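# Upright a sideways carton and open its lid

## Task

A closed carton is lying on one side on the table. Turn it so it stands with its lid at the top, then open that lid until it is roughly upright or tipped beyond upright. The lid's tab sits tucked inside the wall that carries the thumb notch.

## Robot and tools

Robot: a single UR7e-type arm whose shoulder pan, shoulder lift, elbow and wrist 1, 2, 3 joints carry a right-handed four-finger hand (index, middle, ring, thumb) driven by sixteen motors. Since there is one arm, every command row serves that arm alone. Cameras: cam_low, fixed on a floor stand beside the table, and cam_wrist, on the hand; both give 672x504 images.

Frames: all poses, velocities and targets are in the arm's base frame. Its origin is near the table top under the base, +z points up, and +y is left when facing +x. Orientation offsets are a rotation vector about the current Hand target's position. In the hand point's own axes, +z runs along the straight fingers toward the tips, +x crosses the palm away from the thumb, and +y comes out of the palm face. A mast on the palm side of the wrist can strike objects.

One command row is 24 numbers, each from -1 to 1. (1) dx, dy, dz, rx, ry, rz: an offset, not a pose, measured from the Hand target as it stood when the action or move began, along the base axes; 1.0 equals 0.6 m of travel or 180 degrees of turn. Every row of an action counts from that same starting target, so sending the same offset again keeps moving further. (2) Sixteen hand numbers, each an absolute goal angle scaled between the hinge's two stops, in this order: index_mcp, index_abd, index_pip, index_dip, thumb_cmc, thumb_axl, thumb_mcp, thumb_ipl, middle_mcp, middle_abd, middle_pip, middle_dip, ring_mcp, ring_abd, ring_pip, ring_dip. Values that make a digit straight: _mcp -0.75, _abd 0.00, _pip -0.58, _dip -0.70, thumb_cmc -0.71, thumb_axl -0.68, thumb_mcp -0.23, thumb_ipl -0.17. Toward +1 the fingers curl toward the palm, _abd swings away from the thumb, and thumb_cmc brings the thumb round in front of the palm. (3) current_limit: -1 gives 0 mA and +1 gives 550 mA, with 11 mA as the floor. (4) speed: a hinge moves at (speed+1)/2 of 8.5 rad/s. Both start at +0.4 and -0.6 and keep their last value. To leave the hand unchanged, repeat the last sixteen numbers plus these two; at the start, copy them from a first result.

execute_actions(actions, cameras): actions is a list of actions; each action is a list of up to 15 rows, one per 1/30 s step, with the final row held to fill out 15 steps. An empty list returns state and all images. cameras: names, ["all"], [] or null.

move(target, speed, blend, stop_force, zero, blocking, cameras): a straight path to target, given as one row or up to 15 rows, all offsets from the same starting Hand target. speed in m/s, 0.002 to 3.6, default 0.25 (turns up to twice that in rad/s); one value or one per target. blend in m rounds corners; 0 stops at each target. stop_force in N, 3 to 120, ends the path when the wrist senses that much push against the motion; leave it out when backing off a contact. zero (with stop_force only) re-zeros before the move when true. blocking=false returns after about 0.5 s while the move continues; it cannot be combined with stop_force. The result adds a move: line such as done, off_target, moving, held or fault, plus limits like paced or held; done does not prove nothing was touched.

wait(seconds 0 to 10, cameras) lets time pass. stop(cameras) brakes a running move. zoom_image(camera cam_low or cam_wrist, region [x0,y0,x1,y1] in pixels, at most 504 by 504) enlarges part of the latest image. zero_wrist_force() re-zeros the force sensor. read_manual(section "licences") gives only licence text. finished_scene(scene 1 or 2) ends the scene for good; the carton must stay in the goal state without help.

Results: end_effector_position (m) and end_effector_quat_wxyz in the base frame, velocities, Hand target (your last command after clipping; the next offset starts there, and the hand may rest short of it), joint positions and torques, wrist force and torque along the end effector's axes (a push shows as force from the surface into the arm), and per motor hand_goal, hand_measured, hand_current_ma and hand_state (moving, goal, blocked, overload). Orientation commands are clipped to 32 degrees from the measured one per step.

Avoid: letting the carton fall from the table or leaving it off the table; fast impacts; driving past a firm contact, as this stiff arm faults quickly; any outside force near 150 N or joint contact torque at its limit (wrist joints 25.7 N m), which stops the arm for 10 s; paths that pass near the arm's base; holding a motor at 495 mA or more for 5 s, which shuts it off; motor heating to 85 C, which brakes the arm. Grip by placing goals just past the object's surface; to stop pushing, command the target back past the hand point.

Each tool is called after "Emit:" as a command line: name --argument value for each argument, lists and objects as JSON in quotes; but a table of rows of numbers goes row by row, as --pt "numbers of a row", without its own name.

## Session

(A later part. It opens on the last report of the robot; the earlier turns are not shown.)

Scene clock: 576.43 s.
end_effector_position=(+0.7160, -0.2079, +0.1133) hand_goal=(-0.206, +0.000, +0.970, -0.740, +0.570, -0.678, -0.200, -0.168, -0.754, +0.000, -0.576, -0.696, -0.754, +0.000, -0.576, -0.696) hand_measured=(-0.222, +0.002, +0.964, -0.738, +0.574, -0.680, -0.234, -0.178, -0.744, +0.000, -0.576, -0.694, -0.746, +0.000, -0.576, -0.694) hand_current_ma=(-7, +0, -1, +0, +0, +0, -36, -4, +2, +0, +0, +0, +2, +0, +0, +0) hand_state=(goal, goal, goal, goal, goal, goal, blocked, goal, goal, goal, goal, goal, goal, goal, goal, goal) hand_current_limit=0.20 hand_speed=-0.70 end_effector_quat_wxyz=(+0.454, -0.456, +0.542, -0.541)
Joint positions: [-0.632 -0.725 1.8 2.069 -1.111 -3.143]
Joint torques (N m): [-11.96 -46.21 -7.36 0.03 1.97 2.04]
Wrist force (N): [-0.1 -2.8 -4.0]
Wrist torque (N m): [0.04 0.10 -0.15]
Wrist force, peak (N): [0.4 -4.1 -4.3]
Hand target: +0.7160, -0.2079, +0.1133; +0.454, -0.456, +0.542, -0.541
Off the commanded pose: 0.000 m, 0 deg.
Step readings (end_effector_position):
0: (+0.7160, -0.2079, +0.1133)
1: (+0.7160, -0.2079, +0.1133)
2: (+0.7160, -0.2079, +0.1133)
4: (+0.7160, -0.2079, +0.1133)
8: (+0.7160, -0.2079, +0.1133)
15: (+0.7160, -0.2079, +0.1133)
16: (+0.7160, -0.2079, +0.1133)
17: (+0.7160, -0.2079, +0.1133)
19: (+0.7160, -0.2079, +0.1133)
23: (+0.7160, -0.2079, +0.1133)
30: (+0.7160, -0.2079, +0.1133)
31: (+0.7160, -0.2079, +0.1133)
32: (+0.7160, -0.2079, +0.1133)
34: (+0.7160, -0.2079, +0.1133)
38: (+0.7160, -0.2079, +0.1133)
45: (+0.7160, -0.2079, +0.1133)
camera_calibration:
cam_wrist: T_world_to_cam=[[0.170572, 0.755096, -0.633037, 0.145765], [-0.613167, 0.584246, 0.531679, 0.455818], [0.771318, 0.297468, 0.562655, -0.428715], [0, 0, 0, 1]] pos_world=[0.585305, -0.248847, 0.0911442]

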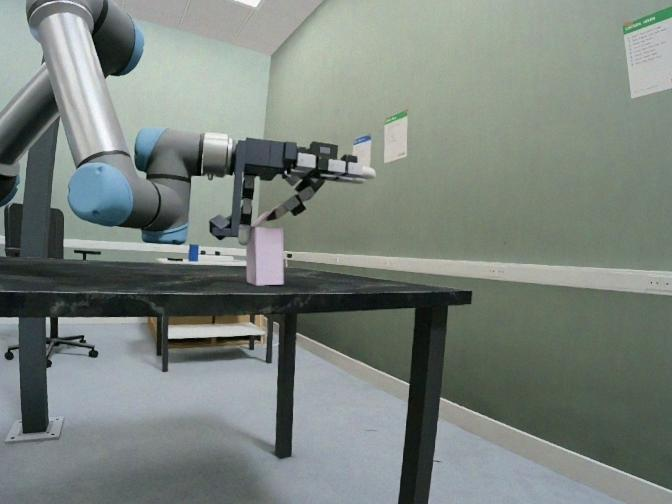

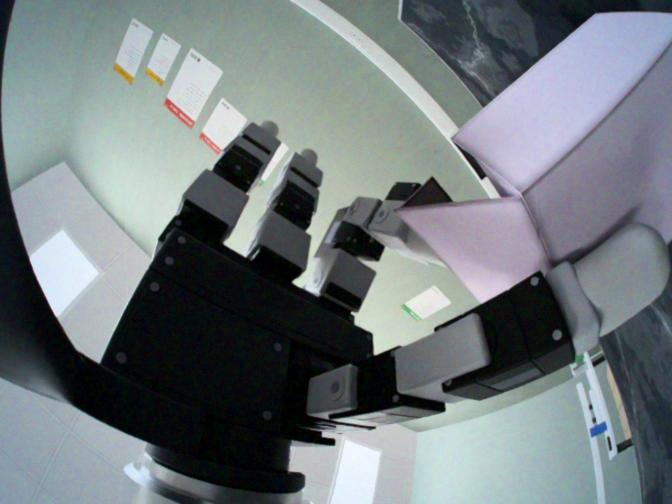

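Emit:
execute_actions --actions '[[[0,0,0,0,0,0,-0.205,0,0.97,-0.739,0.571,-0.678,-0.45,-0.168,-0.754,0,-0.576,-0.696,-0.754,0,-0.576,-0.696,0.2,-0.7]]]'

Emit:
move --target '[0,0,0,0,0,0,-0.205,0,0.97,-0.739,-0.714,-0.678,-0.226,-0.168,-0.754,0,-0.576,-0.696,-0.754,0,-0.576,-0.696,0.4,-0.4]'

Emit:
move --target '[-0.09,0.016,0,0,0,0,-0.205,0,0.97,-0.739,-0.714,-0.678,-0.226,-0.168,-0.754,0,-0.576,-0.696,-0.754,0,-0.576,-0.696,0.4,-0.4]' --speed 0.05 --cameras '["all"]'

Emit:
zoom_image --camera "cam_low" --region '[210, 180, 310, 300]'

Scene clock: 593.67 s.
end_effector_position=(+0.7160, -0.2079, +0.1133) hand_goal=(-0.206, +0.000, +0.970, -0.740, +0.570, -0.678, -0.450, -0.168, -0.754, +0.000, -0.576, -0.696, -0.754, +0.000, -0.576, -0.696) hand_measured=(-0.204, +0.002, +0.966, -0.738, +0.572, -0.680, -0.444, -0.170, -0.744, +0.000, -0.576, -0.694, -0.746, +0.000, -0.576, -0.694) hand_current_ma=(+0, +0, -1, +0, +0, +0, +1, +0, +2, +0, +0, +0, +2, +0, +0, +0) hand_state=(goal, goal, goal, goal, goal, goal, goal, goal, goal, goal, goal, goal, goal, goal, goal, goal) hand_current_limit=0.20 hand_speed=-0.70 end_effector_quat_wxyz=(+0.454, -0.456, +0.542, -0.541)
Joint positions: [-0.632 -0.725 1.8 2.069 -1.111 -3.143]
Joint torques (N m): [-11.36 -46.01 -10.96 -1.48 2.01 1.98]
Wrist force (N): [-0.4 -0.9 -3.8]
Wrist torque (N m): [0.21 0.10 -0.14]
Wrist force, peak (N): [-0.1 -2.9 -4.0]
Hand target: +0.7160, -0.2079, +0.1133; +0.454, -0.456, +0.542, -0.541
Off the commanded pose: 0.000 m, 0 deg.
Step readings (end_effector_position):
0: (+0.7160, -0.2079, +0.1133)
1: (+0.7160, -0.2079, +0.1133)
2: (+0.7160, -0.2079, +0.1133)
4: (+0.7160, -0.2079, +0.1133)
8: (+0.7160, -0.2079, +0.1133)
15: (+0.7160, -0.2079, +0.1133)

Scene clock: 594.57 s.
end_effector_position=(+0.7160, -0.2079, +0.1133) hand_goal=(-0.206, +0.000, +0.970, -0.740, -0.714, -0.678, -0.226, -0.168, -0.754, +0.000, -0.576, -0.696, -0.754, +0.000, -0.576, -0.696) hand_measured=(-0.204, +0.002, +0.966, -0.740, -0.696, -0.680, -0.228, -0.170, -0.744, +0.000, -0.576, -0.694, -0.746, +0.000, -0.576, -0.694) hand_current_ma=(+0, +0, -1, +0, +8, +0, +0, +0, +2, +0, +0, +0, +2, +0, +0, +0) hand_state=(goal, goal, goal, goal, goal, goal, goal, goal, goal, goal, goal, goal, goal, goal, goal, goal) hand_current_limit=0.40 hand_speed=-0.40 end_effector_quat_wxyz=(+0.454, -0.456, +0.542, -0.541)
Joint positions: [-0.632 -0.725 1.8 2.069 -1.111 -3.143]
Joint torques (N m): [-11.95 -45.64 -12.04 -1.9 2.08 1.99]
Wrist force (N): [-0.5 -1.0 -3.8]
Wrist torque (N m): [0.19 0.12 -0.20]
Wrist force, peak (N): [-0.6 -1.1 -4.0]
Hand target: +0.7160, -0.2079, +0.1133; +0.454, -0.456, +0.542, -0.541
Off the commanded pose: 0.000 m, 0 deg.
move: done

Scene clock: 596.00 s.
end_effector_position=(+0.6619, -0.1984, +0.1134) hand_goal=(-0.206, +0.000, +0.970, -0.740, -0.714, -0.678, -0.226, -0.168, -0.754, +0.000, -0.576, -0.696, -0.754, +0.000, -0.576, -0.696) hand_measured=(-0.204, +0.002, +0.966, -0.740, -0.696, -0.680, -0.228, -0.170, -0.744, +0.000, -0.576, -0.694, -0.746, +0.000, -0.576, -0.694) hand_current_ma=(+0, +0, -1, +0, +8, +0, +0, +0, +2, +0, +0, +0, +2, +0, +0, +0) hand_state=(goal, goal, goal, goal, goal, goal, goal, goal, goal, goal, goal, goal, goal, goal, goal, goal) hand_current_limit=0.40 hand_speed=-0.40 end_effector_quat_wxyz=(+0.454, -0.456, +0.542, -0.541)
Joint positions: [-0.686 -0.784 1.968 1.96 -1.057 -3.144]
Joint torques (N m): [10.25 -36.77 -17.32 1.02 -2.77 -1.94]
Wrist force (N): [-0.4 -1.0 -3.5]
Wrist torque (N m): [0.16 0.12 -0.17]
Wrist force, peak (N): [-0.3 -1.1 -4.2]
Hand target: +0.6620, -0.1983, +0.1133; +0.454, -0.456, +0.542, -0.541
Off the commanded pose: 0.000 m, 0 deg.
move: done
camera_calibration:
cam_wrist: T_world_to_cam=[[0.170687, 0.754988, -0.633134, 0.147804], [-0.61327, 0.584334, 0.531464, 0.417137], [0.771211, 0.297568, 0.562749, -0.389796], [0, 0, 0, 1]] pos_world=[0.531204, -0.239347, 0.0912439]

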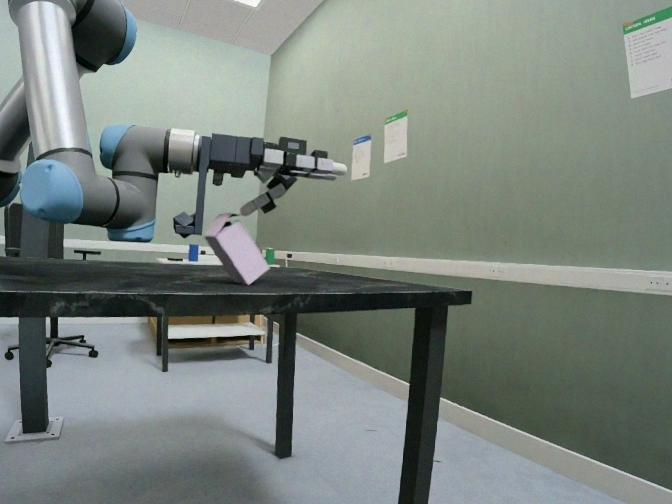

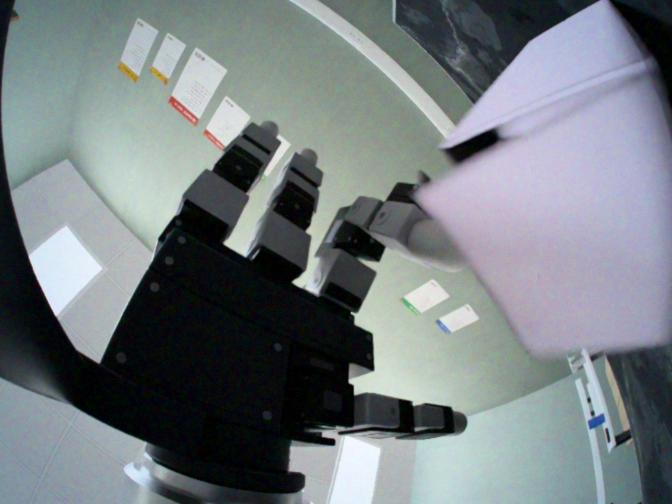

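Scaled by 4.200 from the camera's 672x504 image, which has a finer 960x720 frame.

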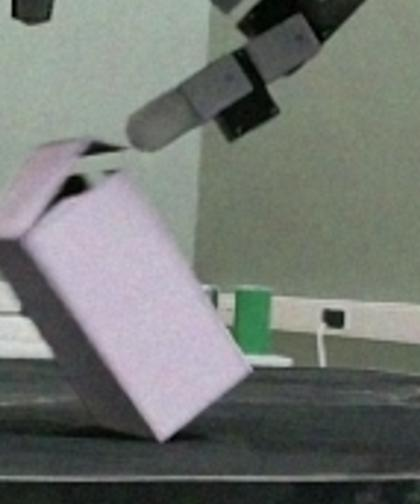

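Emit:
wait --seconds 0.3 --cameras '["all"]'

Emit:
zoom_image --camera "cam_low" --region '[180, 180, 300, 300]'

Scene clock: 603.33 s.
end_effector_position=(+0.6620, -0.1983, +0.1133) hand_goal=(-0.206, +0.000, +0.970, -0.740, -0.714, -0.678, -0.226, -0.168, -0.754, +0.000, -0.576, -0.696, -0.754, +0.000, -0.576, -0.696) hand_measured=(-0.204, +0.002, +0.966, -0.740, -0.696, -0.680, -0.228, -0.170, -0.744, +0.000, -0.576, -0.694, -0.746, +0.000, -0.576, -0.694) hand_current_ma=(+0, +0, -1, +0, +8, +0, +0, +0, +2, +0, +0, +0, +2, +0, +0, +0) hand_state=(goal, goal, goal, goal, goal, goal, goal, goal, goal, goal, goal, goal, goal, goal, goal, goal) hand_current_limit=0.40 hand_speed=-0.40 end_effector_quat_wxyz=(+0.454, -0.456, +0.542, -0.541)
Joint positions: [-0.686 -0.784 1.968 1.96 -1.058 -3.144]
Joint torques (N m): [9.52 -36.96 -16.18 0.43 -2.61 2.41]
Wrist force (N): [-0.3 -1.0 -3.8]
Wrist torque (N m): [0.18 0.12 -0.16]
Wrist force, peak (N): [-0.3 -1.1 -3.8]
Hand target: +0.6620, -0.1983, +0.1133; +0.454, -0.456, +0.542, -0.541
Off the commanded pose: 0.000 m, 0 deg.
wait: 0.30 s; at rest from the start
camera_calibration:
cam_wrist: T_world_to_cam=[[0.170572, 0.755096, -0.633037, 0.147727], [-0.613167, 0.584246, 0.531679, 0.417098], [0.771318, 0.297468, 0.562655, -0.38992], [0, 0, 0, 1]] pos_world=[0.531305, -0.239247, 0.0911442]

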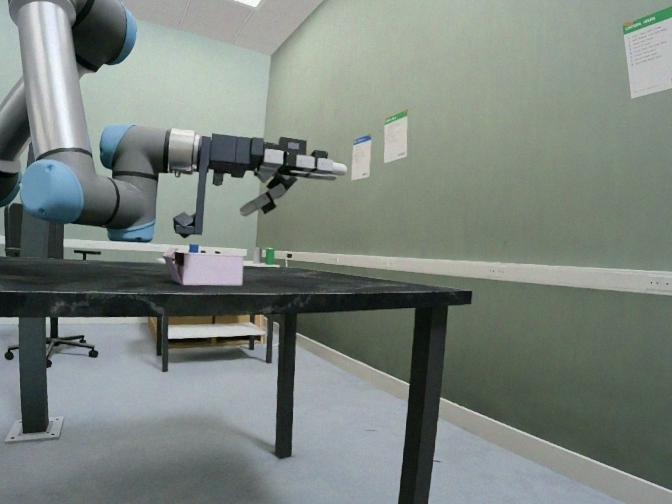

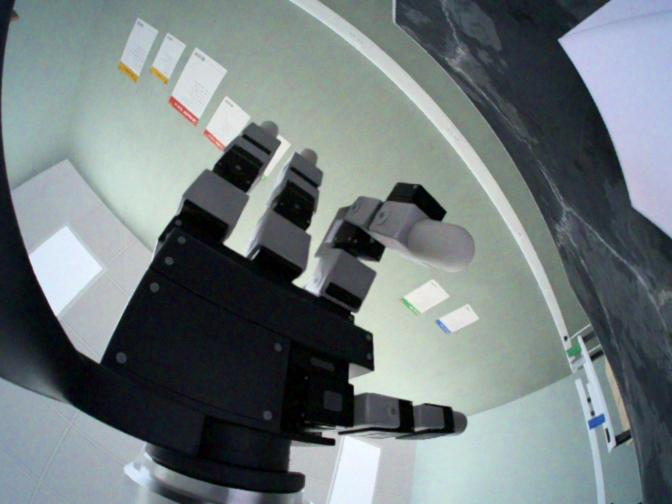

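Scaled by 4.200 from the camera's 672x504 image, which has a finer 960x720 frame.

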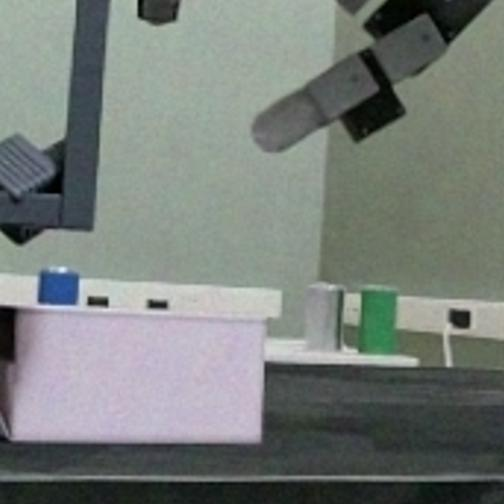

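Emit:
zoom_image --camera "cam_low" --region '[145, 230, 255, 300]'

Scaled by 4.582 from the camera's 672x504 image, which has a finer 960x720 frame.

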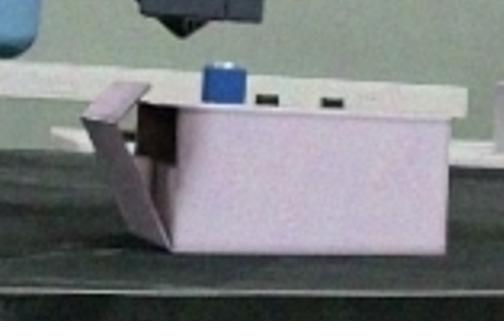

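Emit:
move --pt "0 0 0.2 0 0 0 -1 0 -1 -1 -0.714 -0.678 -0.226 -0.168 -0.754 0 -0.576 -0.696 -1 0 -1 -1 0.4 0" --pt "-0.338 0.069 0.3 0.0437 0.4983 0.0437 -1 0 -1 -1 -0.714 -0.678 -0.226 -0.168 -0.754 0 -0.576 -0.696 -1 0 -1 -1 0.4 0" --speed 0.4 --blend '[0.05,0]' --cameras '["all"]'

Emit:
zoom_image --camera "cam_low" --region '[145, 150, 265, 300]'

Scene clock: 747.60 s.
end_effector_position=(+0.4593, -0.1569, +0.2933) hand_goal=(-1.000, +0.000, -1.000, -1.000, -0.714, -0.678, -0.226, -0.168, -0.754, +0.000, -0.576, -0.696, -1.000, +0.000, -1.000, -1.000) hand_measured=(-0.986, +0.002, -0.992, -0.998, -0.712, -0.680, -0.224, -0.168, -0.748, +0.000, -0.576, -0.694, -0.986, +0.000, -0.994, -0.998) hand_current_ma=(+4, +0, +1, +0, +0, +0, +0, +0, +1, +0, +0, +0, +4, +0, +1, +0) hand_state=(goal, goal, goal, goal, goal, goal, goal, goal, goal, goal, goal, goal, goal, goal, goal, goal) hand_current_limit=0.40 hand_speed=0.00 end_effector_quat_wxyz=(+0.000, +0.707, -0.707, -0.001)
Joint positions: [-0.554 -1.404 1.555 4.565 -1.57 -3.696]
Joint torques (N m): [-12.35 -40.63 -15.22 -0.04 0.95 -0.56]
Wrist force (N): [-0.5 -2.0 -2.0]
Wrist torque (N m): [-0.13 0.03 -0.21]
Wrist force, peak (N): [-0.4 -2.9 -3.6]
Hand target: +0.4592, -0.1569, +0.2933; +0.000, +0.707, -0.707, -0.001
Off the commanded pose: 0.000 m, 0 deg.
move: done
camera_calibration:
cam_wrist: T_world_to_cam=[[-0.632881, 0.773342, -0.0374635, 0.462141], [0.530836, 0.468627, 0.706118, -0.421783], [0.563627, 0.427001, -0.707103, 0.140938], [0, 0, 0, 1]] pos_world=[0.436941, -0.219915, 0.4148]

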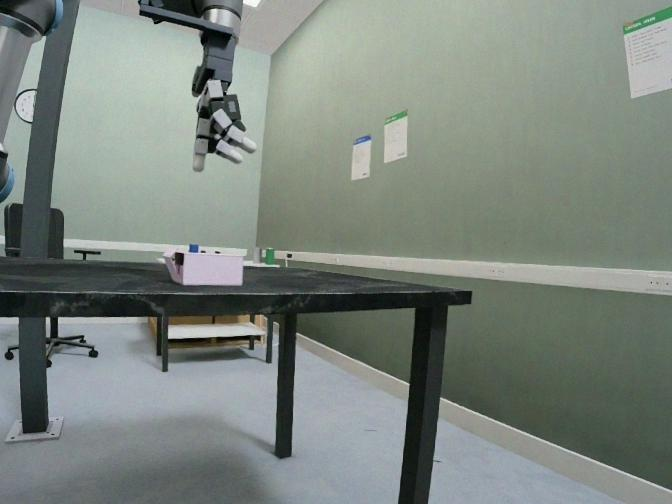

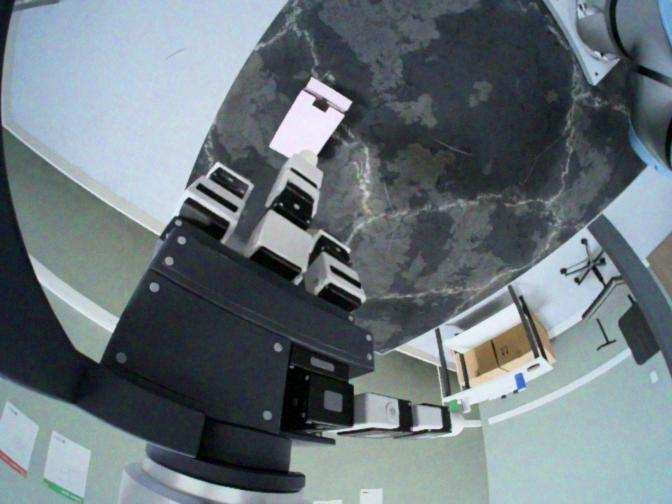

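Scaled by 3.360 from the camera's 672x504 image, which has a finer 960x720 frame.

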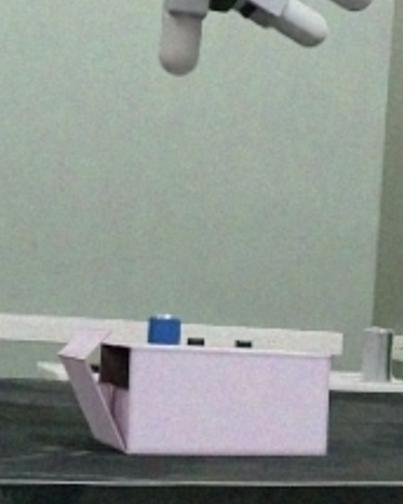

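Beautiful view.

Emit:
zoom_image --camera "cam_wrist" --region '[260, 60, 370, 180]'

Scaled by 4.200 from the camera's 672x504 image, which has a finer 960x720 frame.

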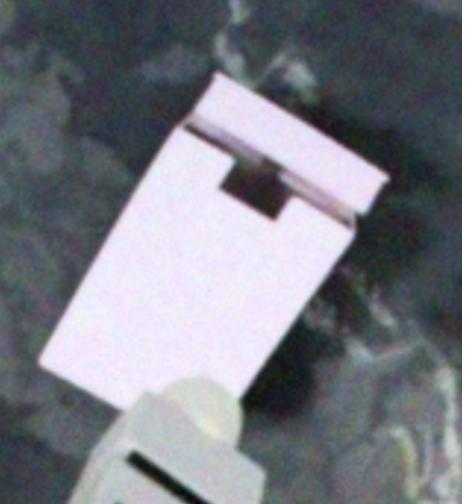

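Emit:
move --pt "0.0095 -0.0243 -0.2255 0 0 0.0333 -1 0 -1 -1 -0.714 -0.678 -0.226 -0.168 -0.754 0 -0.576 -0.696 -1 0 -1 -1 0.4 0" --pt "-0.0518 -0.0308 -0.2255 0 0 0.0333 -1 0 -1 -1 -0.714 -0.678 -0.226 -0.168 -0.754 0 -0.576 -0.696 -1 0 -1 -1 0.4 0" --pt "-0.0817 -0.034 -0.2522 0 0 0.0333 -1 0 -1 -1 -0.714 -0.678 -0.226 -0.168 -0.754 0 -0.576 -0.696 -1 0 -1 -1 0.4 0" --pt "-0.1067 -0.0365 -0.3122 0 0 0.0333 -1 0 -1 -1 -0.714 -0.678 -0.226 -0.168 -0.754 0 -0.576 -0.696 -1 0 -1 -1 0.4 0" --speed '[0.15,0.06,0.05,0.05]' --blend '[0,0.008,0.008,0]' --cameras '["all"]'

Emit:
zoom_image --camera "cam_low" --region '[135, 190, 265, 300]'

Scene clock: 782.53 s.
end_effector_position=(+0.3951, -0.1789, +0.1059) hand_goal=(-1.000, +0.000, -1.000, -1.000, -0.714, -0.678, -0.226, -0.168, -0.754, +0.000, -0.576, -0.696, -1.000, +0.000, -1.000, -1.000) hand_measured=(-1.000, +0.002, -1.000, -1.000, -0.712, -0.680, -0.224, -0.168, -0.752, +0.000, -0.576, -0.694, -0.998, +0.004, -1.000, -1.000) hand_current_ma=(+0, +0, +0, +0, +0, +0, +0, +0, +0, +0, +0, +0, +0, +0, +0, +0) hand_state=(goal, goal, goal, goal, goal, goal, goal, goal, goal, goal, goal, goal, goal, goal, goal, goal) hand_current_limit=0.40 hand_speed=0.00 end_effector_quat_wxyz=(+0.000, +0.743, -0.669, -0.002)
Joint positions: [-0.64 -1.349 2.012 4.052 -1.57 -3.887]
Joint torques (N m): [9.37 -36.96 -24.38 -0.22 -2.15 1.72]
Wrist force (N): [-0.1 -0.3 -5.2]
Wrist torque (N m): [0.22 0.03 -0.10]
Wrist force, peak (N): [-0.2 0.5 -7.0]
Hand target: +0.3952, -0.1788, +0.1060; +0.000, +0.743, -0.669, -0.001
Off the commanded pose: 0.000 m, 0 deg.
move: done
camera_calibration:
cam_wrist: T_world_to_cam=[[-0.710226, 0.703001, -0.0369996, 0.449502], [0.479301, 0.521384, 0.705995, -0.215341], [0.515606, 0.483682, -0.707249, 0.0831919], [0, 0, 0, 1]] pos_world=[0.379567, -0.243964, 0.227499]

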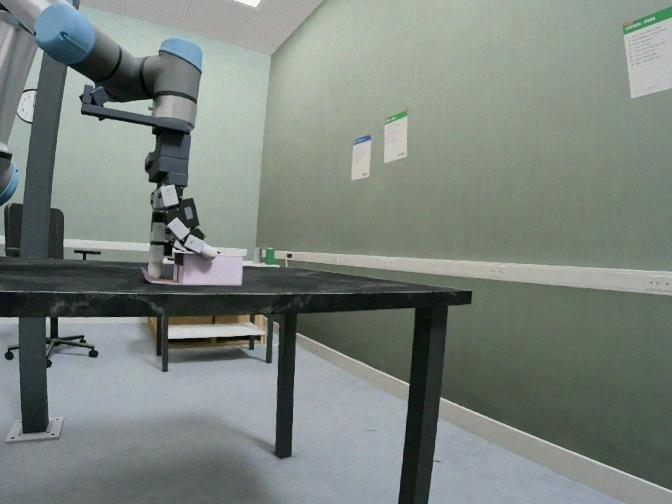

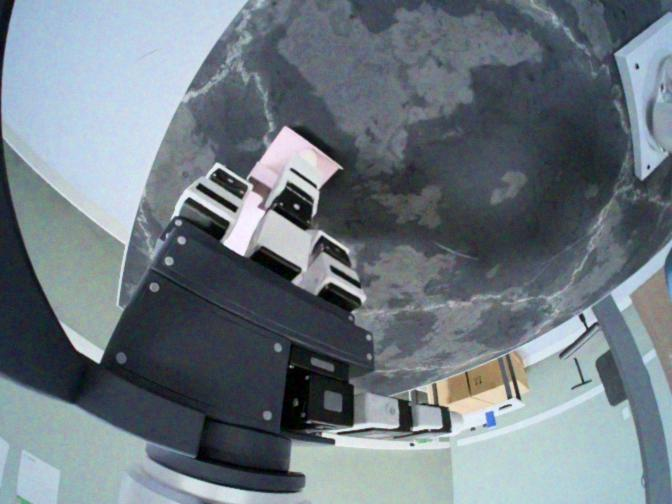

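Scaled by 3.877 from the camera's 672x504 image, which has a finer 960x720 frame.

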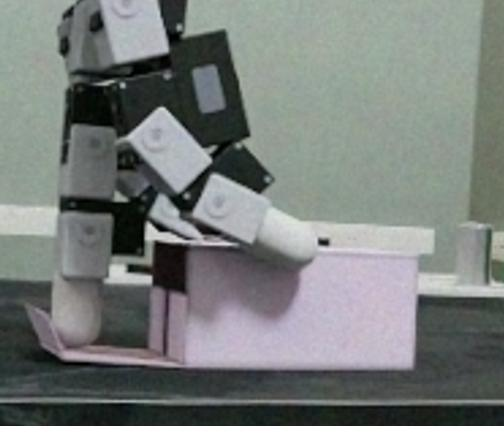

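Emit:
zoom_image --camera "cam_low" --region '[140, 245, 200, 290]'

Emit:
zoom_image --camera "cam_wrist" --region '[200, 110, 370, 270]'

Scaled by 8.400 from the camera's 672x504 image, which has a finer 960x720 frame.

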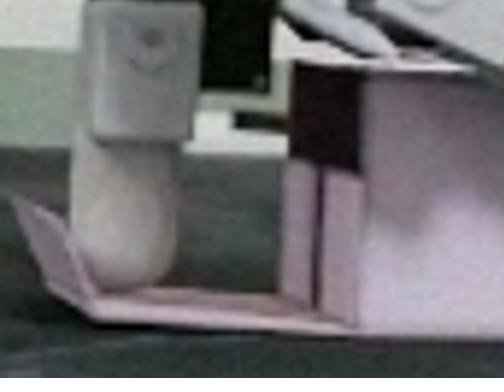

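Scaled by 2.965 from the camera's 672x504 image, which has a finer 960x720 frame.

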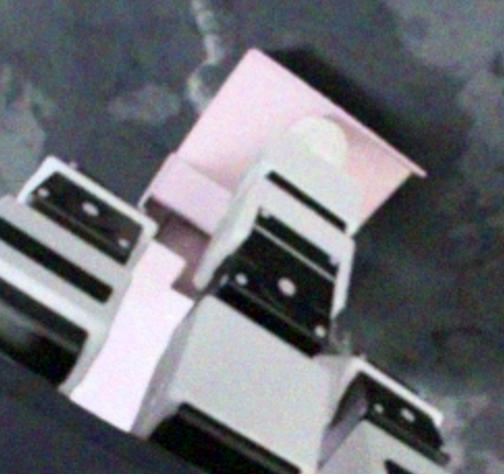

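Emit:
move --pt "-0.0695 -0.0068 -0.0842 0.0261 -0.2486 0 -1 0 -1 -1 -0.714 -0.678 -0.226 -0.168 -0.754 0 -0.576 -0.696 -1 0 -1 -1 0.4 0" --pt "-0.001 0 -0.136 0.0261 -0.2486 0 -1 0 -1 -1 -0.714 -0.678 -0.226 -0.168 -0.754 0 -0.576 -0.696 -1 0 -1 -1 0.4 0" --speed '[0.1,0.05]' --cameras '["all"]'

Emit:
zoom_image --camera "cam_low" --region '[135, 190, 265, 300]'

Scene clock: 834.37 s.
end_effector_position=(+0.3946, -0.1788, +0.0244) hand_goal=(-1.000, +0.000, -1.000, -1.000, -0.714, -0.678, -0.226, -0.168, -0.754, +0.000, -0.576, -0.696, -1.000, +0.000, -1.000, -1.000) hand_measured=(-0.992, +0.002, -1.000, -1.000, -0.710, -0.680, -0.224, -0.168, -0.832, -0.004, -0.624, -0.728, -0.992, +0.002, -1.000, -1.000) hand_current_ma=(+1, +0, +0, +0, +0, +0, +0, +0, -115, +0, -41, -19, +1, +0, +0, +0) hand_state=(goal, goal, goal, goal, goal, goal, goal, goal, blocked, goal, blocked, blocked, goal, goal, goal, goal) hand_current_limit=0.40 hand_speed=0.00 end_effector_quat_wxyz=(-0.284, +0.687, -0.618, +0.255)
Joint positions: [-0.998 -1.311 2.52 3.083 -0.888 -4.094]
Joint torques (N m): [-12.73 -29.42 2.67 0.02 2.61 -2.31]
Wrist force (N): [-0.8 -2.5 -5.7]
Wrist torque (N m): [0.48 0.19 -0.24]
Wrist force, peak (N): [-0.8 -4.0 -9.2]
Hand target: +0.3946, -0.1788, +0.0244; -0.284, +0.687, -0.618, +0.255
Off the commanded pose: 0.000 m, 0 deg.
move: done
camera_calibration:
cam_wrist: T_world_to_cam=[[-0.499779, 0.725021, -0.473883, 0.377673], [-0.171777, 0.453279, 0.874661, 0.0830513], [0.848949, 0.518539, -0.101998, -0.11433], [0, 0, 0, 1]] pos_world=[0.300079, -0.252182, 0.0946699]

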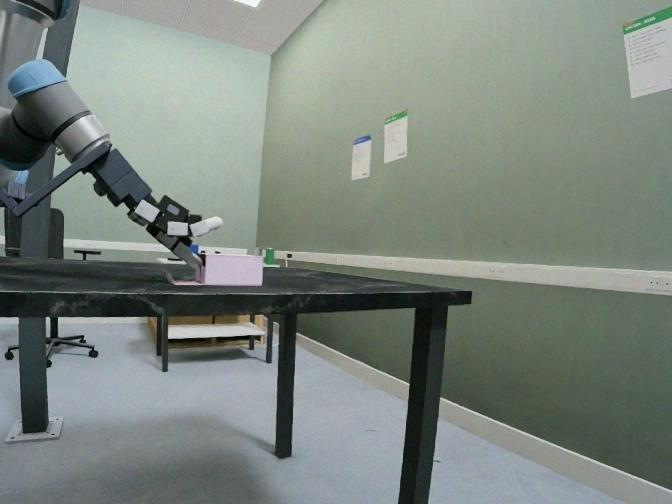

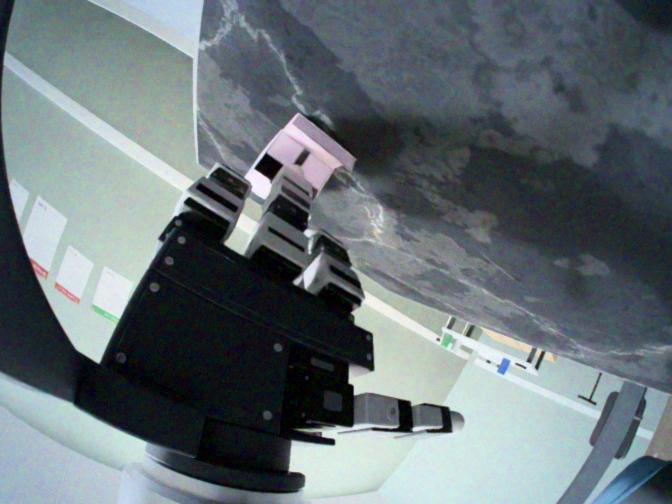

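Scaled by 3.877 from the camera's 672x504 image, which has a finer 960x720 frame.

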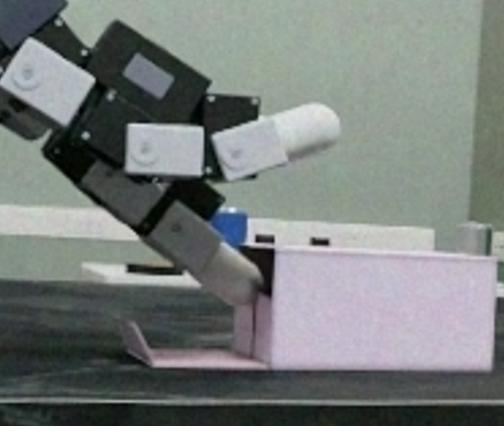

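Emit:
move --target '[-0.08,-0.008,0.12,0,0,0,-1,0,-1,-1,-0.714,-0.678,-0.226,-0.168,-0.754,0,-0.576,-0.696,-1,0,-1,-1,0.4,0]' --speed 0.15 --cameras '["all"]'

Emit:
zoom_image --camera "cam_wrist" --region '[230, 80, 390, 220]'

Emit:
zoom_image --camera "cam_low" --region '[135, 190, 265, 300]'

Scene clock: 845.50 s.
end_effector_position=(+0.3466, -0.1837, +0.0964) hand_goal=(-1.000, +0.000, -1.000, -1.000, -0.714, -0.678, -0.226, -0.168, -0.754, +0.000, -0.576, -0.696, -1.000, +0.000, -1.000, -1.000) hand_measured=(-0.992, +0.002, -1.000, -1.000, -0.710, -0.680, -0.224, -0.168, -0.748, -0.002, -0.576, -0.698, -0.992, +0.002, -1.000, -1.000) hand_current_ma=(+2, +0, +0, +0, +0, +0, +0, +0, +1, +0, +0, +0, +2, +0, +0, +0) hand_state=(goal, goal, goal, goal, goal, goal, goal, goal, goal, goal, goal, goal, goal, goal, goal, goal) hand_current_limit=0.40 hand_speed=0.00 end_effector_quat_wxyz=(-0.284, +0.687, -0.618, +0.255)
Joint positions: [-1.137 -1.691 2.546 3.549 -0.838 -4.265]
Joint torques (N m): [8.18 -19.31 -5.9 -0.57 -1.27 1.83]
Wrist force (N): [-0.4 -0.9 -2.6]
Wrist torque (N m): [0.01 0.05 -0.24]
Wrist force, peak (N): [-0.5 -2.5 -6.6]
Hand target: +0.3466, -0.1836, +0.0964; -0.284, +0.687, -0.618, +0.255
Off the commanded pose: 0.000 m, 0 deg.
move: done
camera_calibration:
cam_wrist: T_world_to_cam=[[-0.499546, 0.724983, -0.474187, 0.391337], [-0.172123, 0.4534, 0.874529, 0.0141914], [0.849015, 0.518487, -0.101708, -0.0637729], [0, 0, 0, 1]] pos_world=[0.252078, -0.257082, 0.16667]

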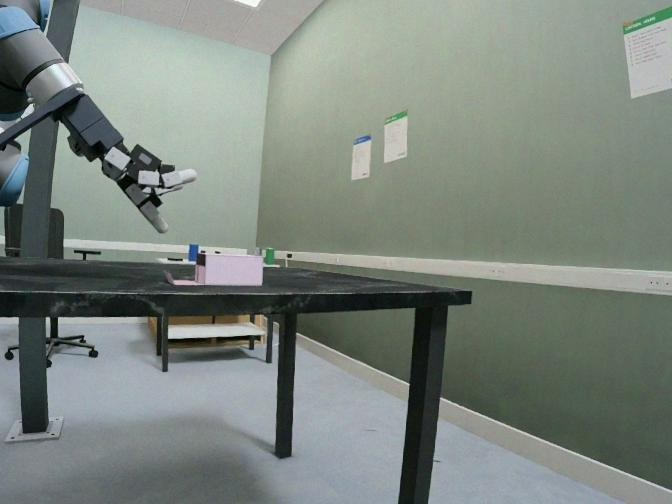

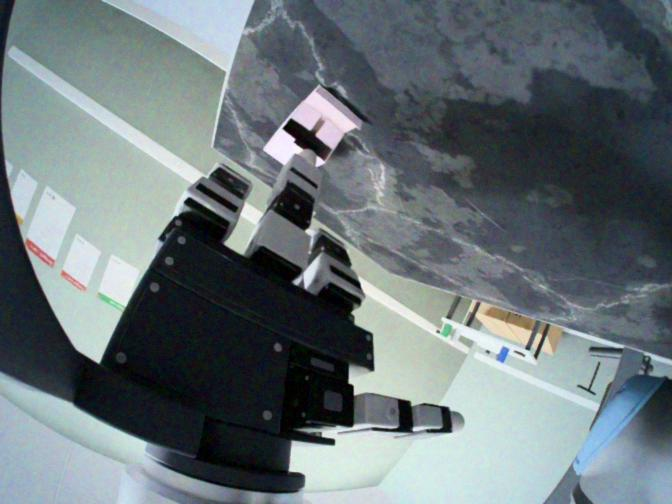

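Scaled by 3.150 from the camera's 672x504 image, which has a finer 960x720 frame.

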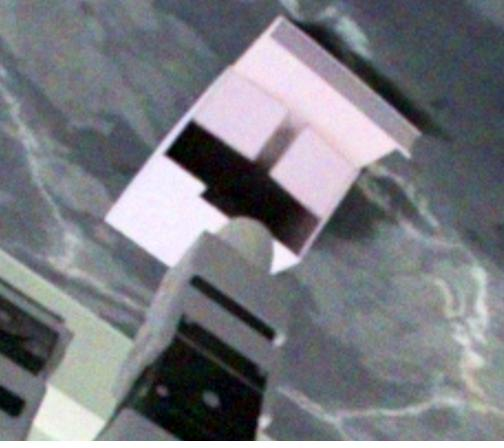

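Scaled by 3.877 from the camera's 672x504 image, which has a finer 960x720 frame.

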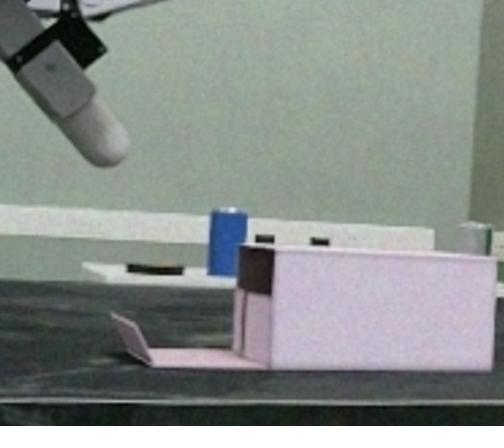

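Emit:
move --pt "0.1035 0.016 -0.0302 0 0 0 -1 0 -1 -1 -0.714 -0.678 -0.226 -0.168 -0.754 0 -0.576 -0.696 -1 0 -1 -1 0.4 0" --pt "0.1738 0.021 -0.1008 0 0 0 -1 0 -1 -1 -0.714 -0.678 -0.226 -0.168 -0.754 0 -0.576 -0.696 -1 0 -1 -1 0.4 0" --speed '[0.12,0.04]' --cameras '["all"]'

Emit:
zoom_image --camera "cam_wrist" --region '[230, 80, 390, 220]'

Emit:
zoom_image --camera "cam_low" --region '[135, 190, 265, 300]'

Scene clock: 870.30 s.
end_effector_position=(+0.4509, -0.1710, +0.0359) hand_goal=(-1.000, +0.000, -1.000, -1.000, -0.714, -0.678, -0.226, -0.168, -0.754, +0.000, -0.576, -0.696, -1.000, +0.000, -1.000, -1.000) hand_measured=(-0.992, +0.002, -1.000, -1.000, -0.710, -0.680, -0.224, -0.168, -0.882, -0.014, -0.652, -0.742, -0.992, +0.002, -1.000, -1.000) hand_current_ma=(+2, +0, +0, +0, +0, +0, +0, +0, -300, -3, -99, -40, +2, +0, +0, +0) hand_state=(goal, goal, goal, goal, goal, goal, goal, goal, blocked, goal, blocked, blocked, goal, goal, goal, goal) hand_current_limit=0.40 hand_speed=0.00 end_effector_quat_wxyz=(-0.284, +0.687, -0.618, +0.255)
Joint positions: [-0.86 -1.25 2.389 3.059 -0.95 -3.94]
Joint torques (N m): [-13.57 -31.17 0.75 1.05 1.28 -2.35]
Wrist force (N): [-0.9 -5.5 -8.0]
Wrist torque (N m): [0.96 0.17 -0.35]
Wrist force, peak (N): [-0.9 -5.3 -11.7]
Hand target: +0.4508, -0.1710, +0.0359; -0.284, +0.687, -0.618, +0.255
Off the commanded pose: 0.000 m, 0 deg.
move: done
camera_calibration:
cam_wrist: T_world_to_cam=[[-0.499731, 0.725022, -0.473932, 0.405593], [-0.171876, 0.45327, 0.874646, 0.0791631], [0.848957, 0.518545, -0.101899, -0.165009], [0, 0, 0, 1]] pos_world=[0.356379, -0.244382, 0.10617]

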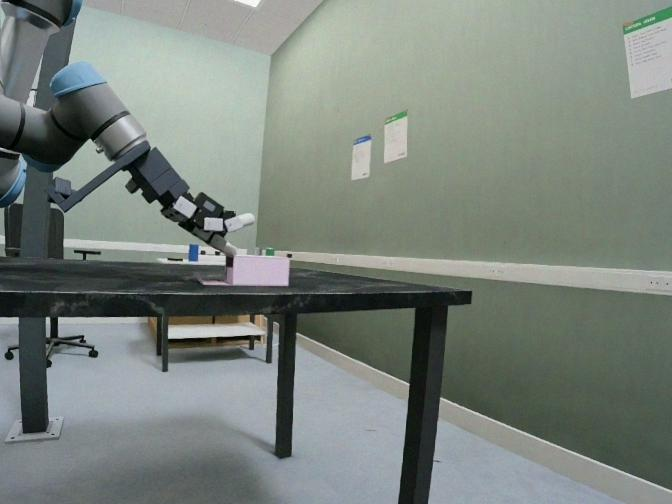

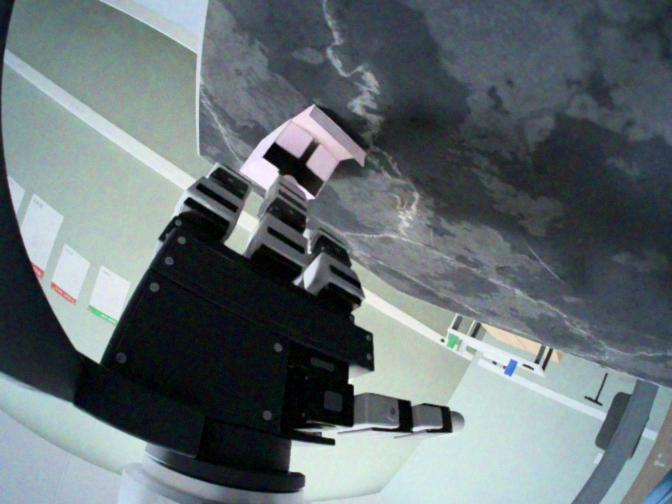

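Scaled by 3.150 from the camera's 672x504 image, which has a finer 960x720 frame.

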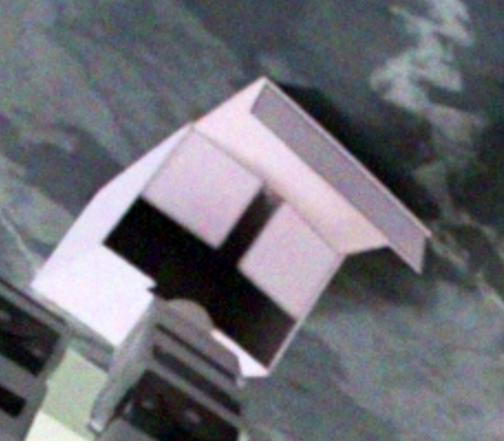

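Scaled by 3.877 from the camera's 672x504 image, which has a finer 960x720 frame.

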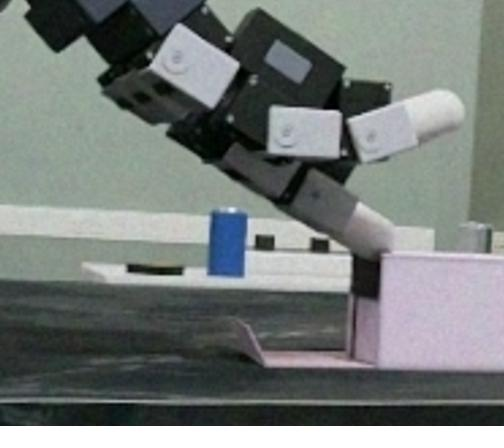

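Emit:
move --pt "-0.08 -0.008 0.12 0 0 0 -1 0 -1 -1 -0.714 -0.678 -0.226 -0.168 -0.754 0 -0.576 -0.696 -1 0 -1 -1 0.4 0" --pt "0.014 0.02 0.43 -0.026 0.2486 0 -1 0 -1 -1 -0.714 -0.678 -0.226 -0.168 -0.754 0 -0.576 -0.696 -1 0 -1 -1 0.4 0" --blend '[0.03,0]' --speed 0.3 --cameras '["all"]'

Scene clock: 933.40 s.
end_effector_position=(+0.4593, -0.1590, +0.2938) hand_goal=(-1.000, +0.000, -1.000, -1.000, -0.714, -0.678, -0.226, -0.168, -0.754, +0.000, -0.576, -0.696, -1.000, +0.000, -1.000, -1.000) hand_measured=(-0.992, +0.002, -1.000, -1.000, -0.712, -0.680, -0.224, -0.168, -0.748, -0.004, -0.576, -0.698, -0.992, +0.002, -1.000, -1.000) hand_current_ma=(+2, +0, +0, +0, +0, +0, +0, +0, +1, +0, +0, +0, +2, +0, +0, +0) hand_state=(goal, goal, goal, goal, goal, goal, goal, goal, goal, goal, goal, goal, goal, goal, goal, goal) hand_current_limit=0.40 hand_speed=0.00 end_effector_quat_wxyz=(+0.000, +0.743, -0.669, -0.001)
Joint positions: [-0.542 -1.405 1.554 4.566 -1.57 -3.788]
Joint torques (N m): [-10.79 -31.42 -28.11 -0.17 0.49 -1.86]
Wrist force (N): [-0.4 -2.0 -1.9]
Wrist torque (N m): [-0.13 0.01 -0.11]
Wrist force, peak (N): [-1.0 -6.5 -8.3]
Hand target: +0.4592, -0.1590, +0.2939; +0.000, +0.743, -0.669, -0.002
Off the commanded pose: 0.000 m, 0 deg.
move: done
camera_calibration:
cam_wrist: T_world_to_cam=[[-0.710212, 0.703004, -0.0372015, 0.488068], [0.478995, 0.521281, 0.706279, -0.389102], [0.51591, 0.483789, -0.706955, 0.173177], [0, 0, 0, 1]] pos_world=[0.443666, -0.224064, 0.415399]

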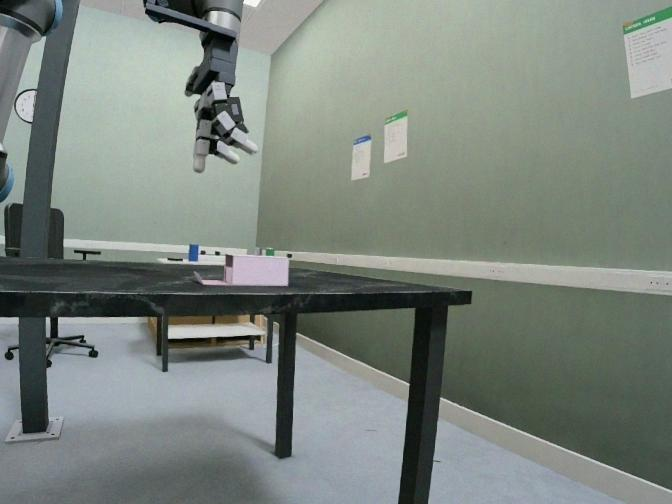

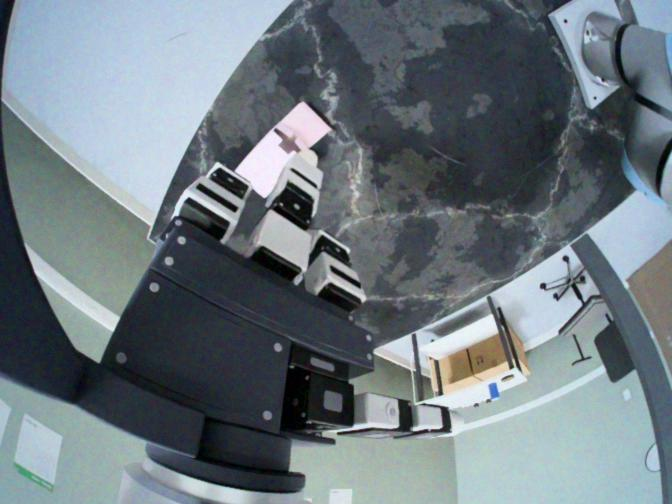

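Emit:
move --target '[0.1,0.08,0,0,0,0,-1,0,-1,-1,-0.714,-0.678,-0.226,-0.168,-1,0,-1,-1,-1,0,-1,-1,0.4,0]' --speed 0.3 --cameras '["all"]'

Emit:
zoom_image --camera "cam_wrist" --region '[180, 20, 380, 170]'

Emit:
zoom_image --camera "cam_low" --region '[170, 220, 320, 310]'

Scene clock: 949.93 s.
end_effector_position=(+0.5192, -0.1110, +0.2939) hand_goal=(-1.000, +0.000, -1.000, -1.000, -0.714, -0.678, -0.226, -0.168, -1.000, +0.000, -1.000, -1.000, -1.000, +0.000, -1.000, -1.000) hand_measured=(-0.992, +0.002, -1.000, -1.000, -0.712, -0.680, -0.224, -0.168, -0.988, -0.004, -0.994, -0.996, -0.992, +0.002, -1.000, -1.000) hand_current_ma=(+2, +0, +0, +0, +0, +0, +0, +0, +4, +0, +1, +0, +2, +0, +0, +0) hand_state=(goal, goal, goal, goal, goal, goal, goal, goal, goal, goal, goal, goal, goal, goal, goal, goal) hand_current_limit=0.40 hand_speed=0.00 end_effector_quat_wxyz=(+0.000, +0.743, -0.669, -0.002)
Joint positions: [-0.421 -1.295 1.417 4.593 -1.569 -3.667]
Joint torques (N m): [-5.3 -37.3 -20.87 -5.07 -2.62 -1.35]
Wrist force (N): [-0.3 -2.0 -1.8]
Wrist torque (N m): [-0.16 0.03 -0.11]
Wrist force, peak (N): [-1.2 -3.5 -2.0]
Hand target: +0.5192, -0.1110, +0.2939; +0.000, +0.743, -0.669, -0.002
Off the commanded pose: 0.000 m, 0 deg.
move: done
camera_calibration:
cam_wrist: T_world_to_cam=[[-0.710186, 0.703043, -0.0369503, 0.496827], [0.479267, 0.521248, 0.706119, -0.442938], [0.515692, 0.483767, -0.707129, 0.119177], [0, 0, 0, 1]] pos_world=[0.503667, -0.176064, 0.415399]

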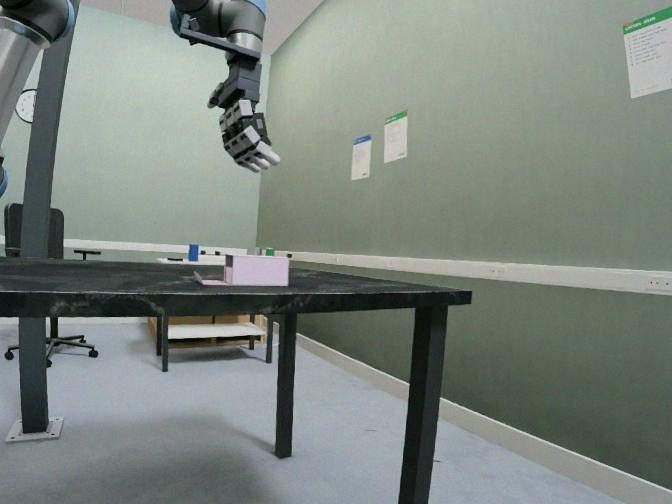

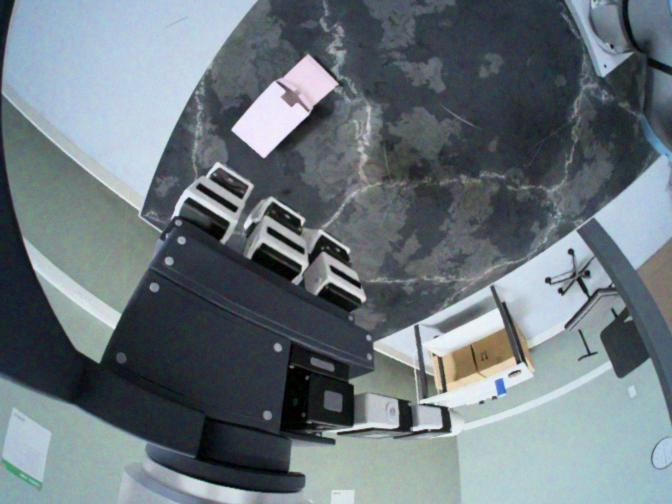

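Scaled by 2.520 from the camera's 672x504 image, which has a finer 960x720 frame.

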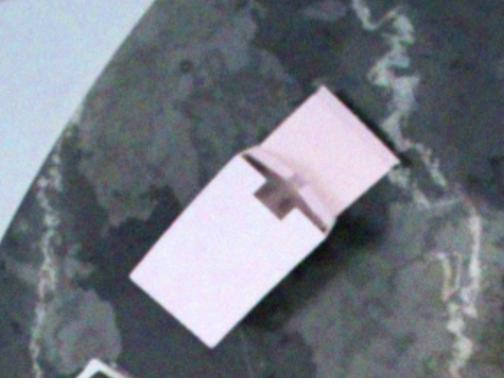

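Scaled by 3.360 from the camera's 672x504 image, which has a finer 960x720 frame.

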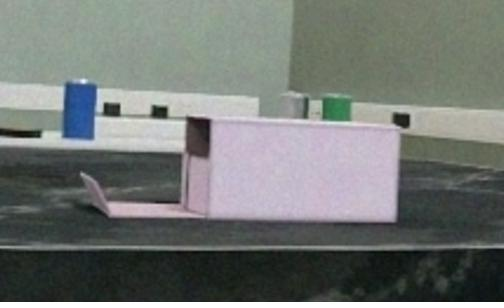

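Emit:
move --target '[-0.1023,-0.047,-0.3717,0.0044,-0.2502,-0.0527,-1,0,-1,-1,-0.714,-0.678,-0.226,-0.168,-0.754,0,-0.576,-0.696,-1,0,-1,-1,0.4,0]' --speed 0.25 --cameras '["all"]'

Emit:
zoom_image --camera "cam_wrist" --region '[180, 20, 380, 170]'

Emit:
zoom_image --camera "cam_low" --region '[170, 220, 320, 310]'

Scene clock: 982.77 s.
end_effector_position=(+0.4579, -0.1393, +0.0709) hand_goal=(-1.000, +0.000, -1.000, -1.000, -0.714, -0.678, -0.226, -0.168, -0.754, +0.000, -0.576, -0.696, -1.000, +0.000, -1.000, -1.000) hand_measured=(-0.992, +0.002, -1.000, -1.000, -0.710, -0.680, -0.224, -0.168, -0.748, -0.004, -0.576, -0.698, -0.992, +0.002, -1.000, -1.000) hand_current_ma=(+2, +0, +0, +0, +1, +0, +0, +0, +1, +0, +0, +0, +2, +0, +0, +0) hand_state=(goal, goal, goal, goal, goal, goal, goal, goal, goal, goal, goal, goal, goal, goal, goal, goal) hand_current_limit=0.40 hand_speed=0.00 end_effector_quat_wxyz=(-0.261, +0.631, -0.676, +0.278)
Joint positions: [-0.764 -1.345 2.412 2.993 -1.1 -3.675]
Joint torques (N m): [4.01 -21.48 -3.39 -5.44 0.13 -2.36]
Wrist force (N): [-0.7 -1.0 -2.8]
Wrist torque (N m): [0.00 0.09 -0.27]
Wrist force, peak (N): [-0.7 -2.5 -2.7]
Hand target: +0.4579, -0.1392, +0.0709; -0.261, +0.631, -0.676, +0.278
Off the commanded pose: 0.000 m, 0 deg.
move: done
camera_calibration:
cam_wrist: T_world_to_cam=[[-0.366255, 0.80111, -0.473371, 0.352086], [-0.0905017, 0.47564, 0.874972, 0.0011541], [0.926103, 0.363304, -0.101704, -0.240786], [0, 0, 0, 1]] pos_world=[0.352051, -0.19513, 0.141169]

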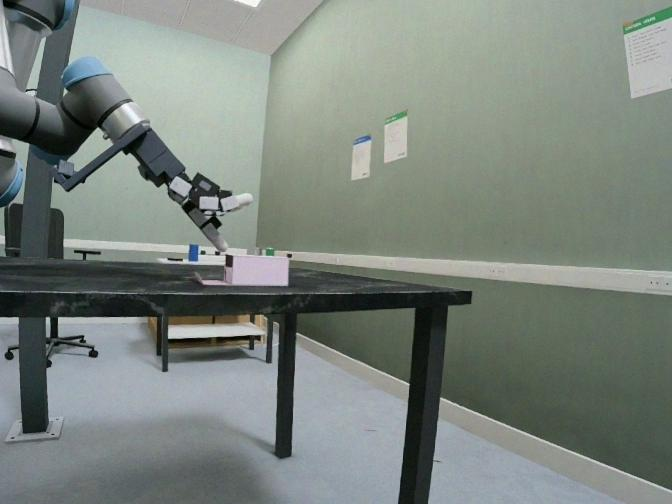

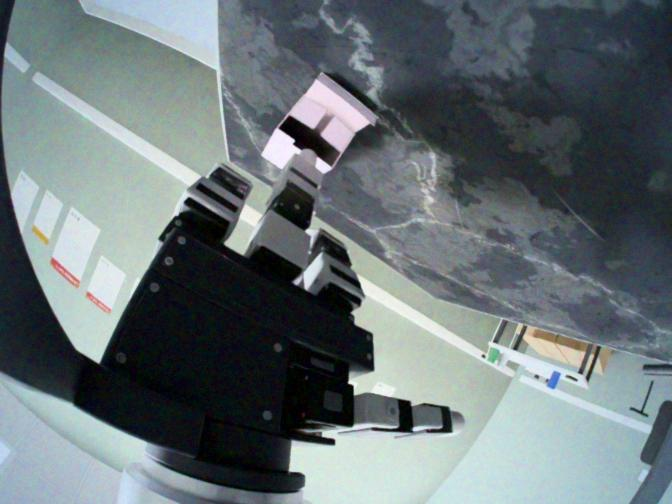

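Scaled by 2.520 from the camera's 672x504 image, which has a finer 960x720 frame.

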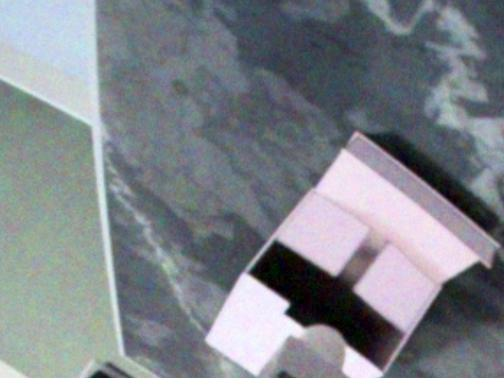

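Scaled by 3.360 from the camera's 672x504 image, which has a finer 960x720 frame.

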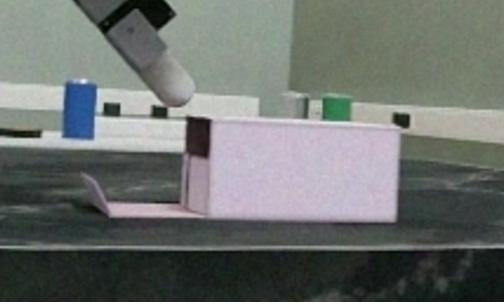

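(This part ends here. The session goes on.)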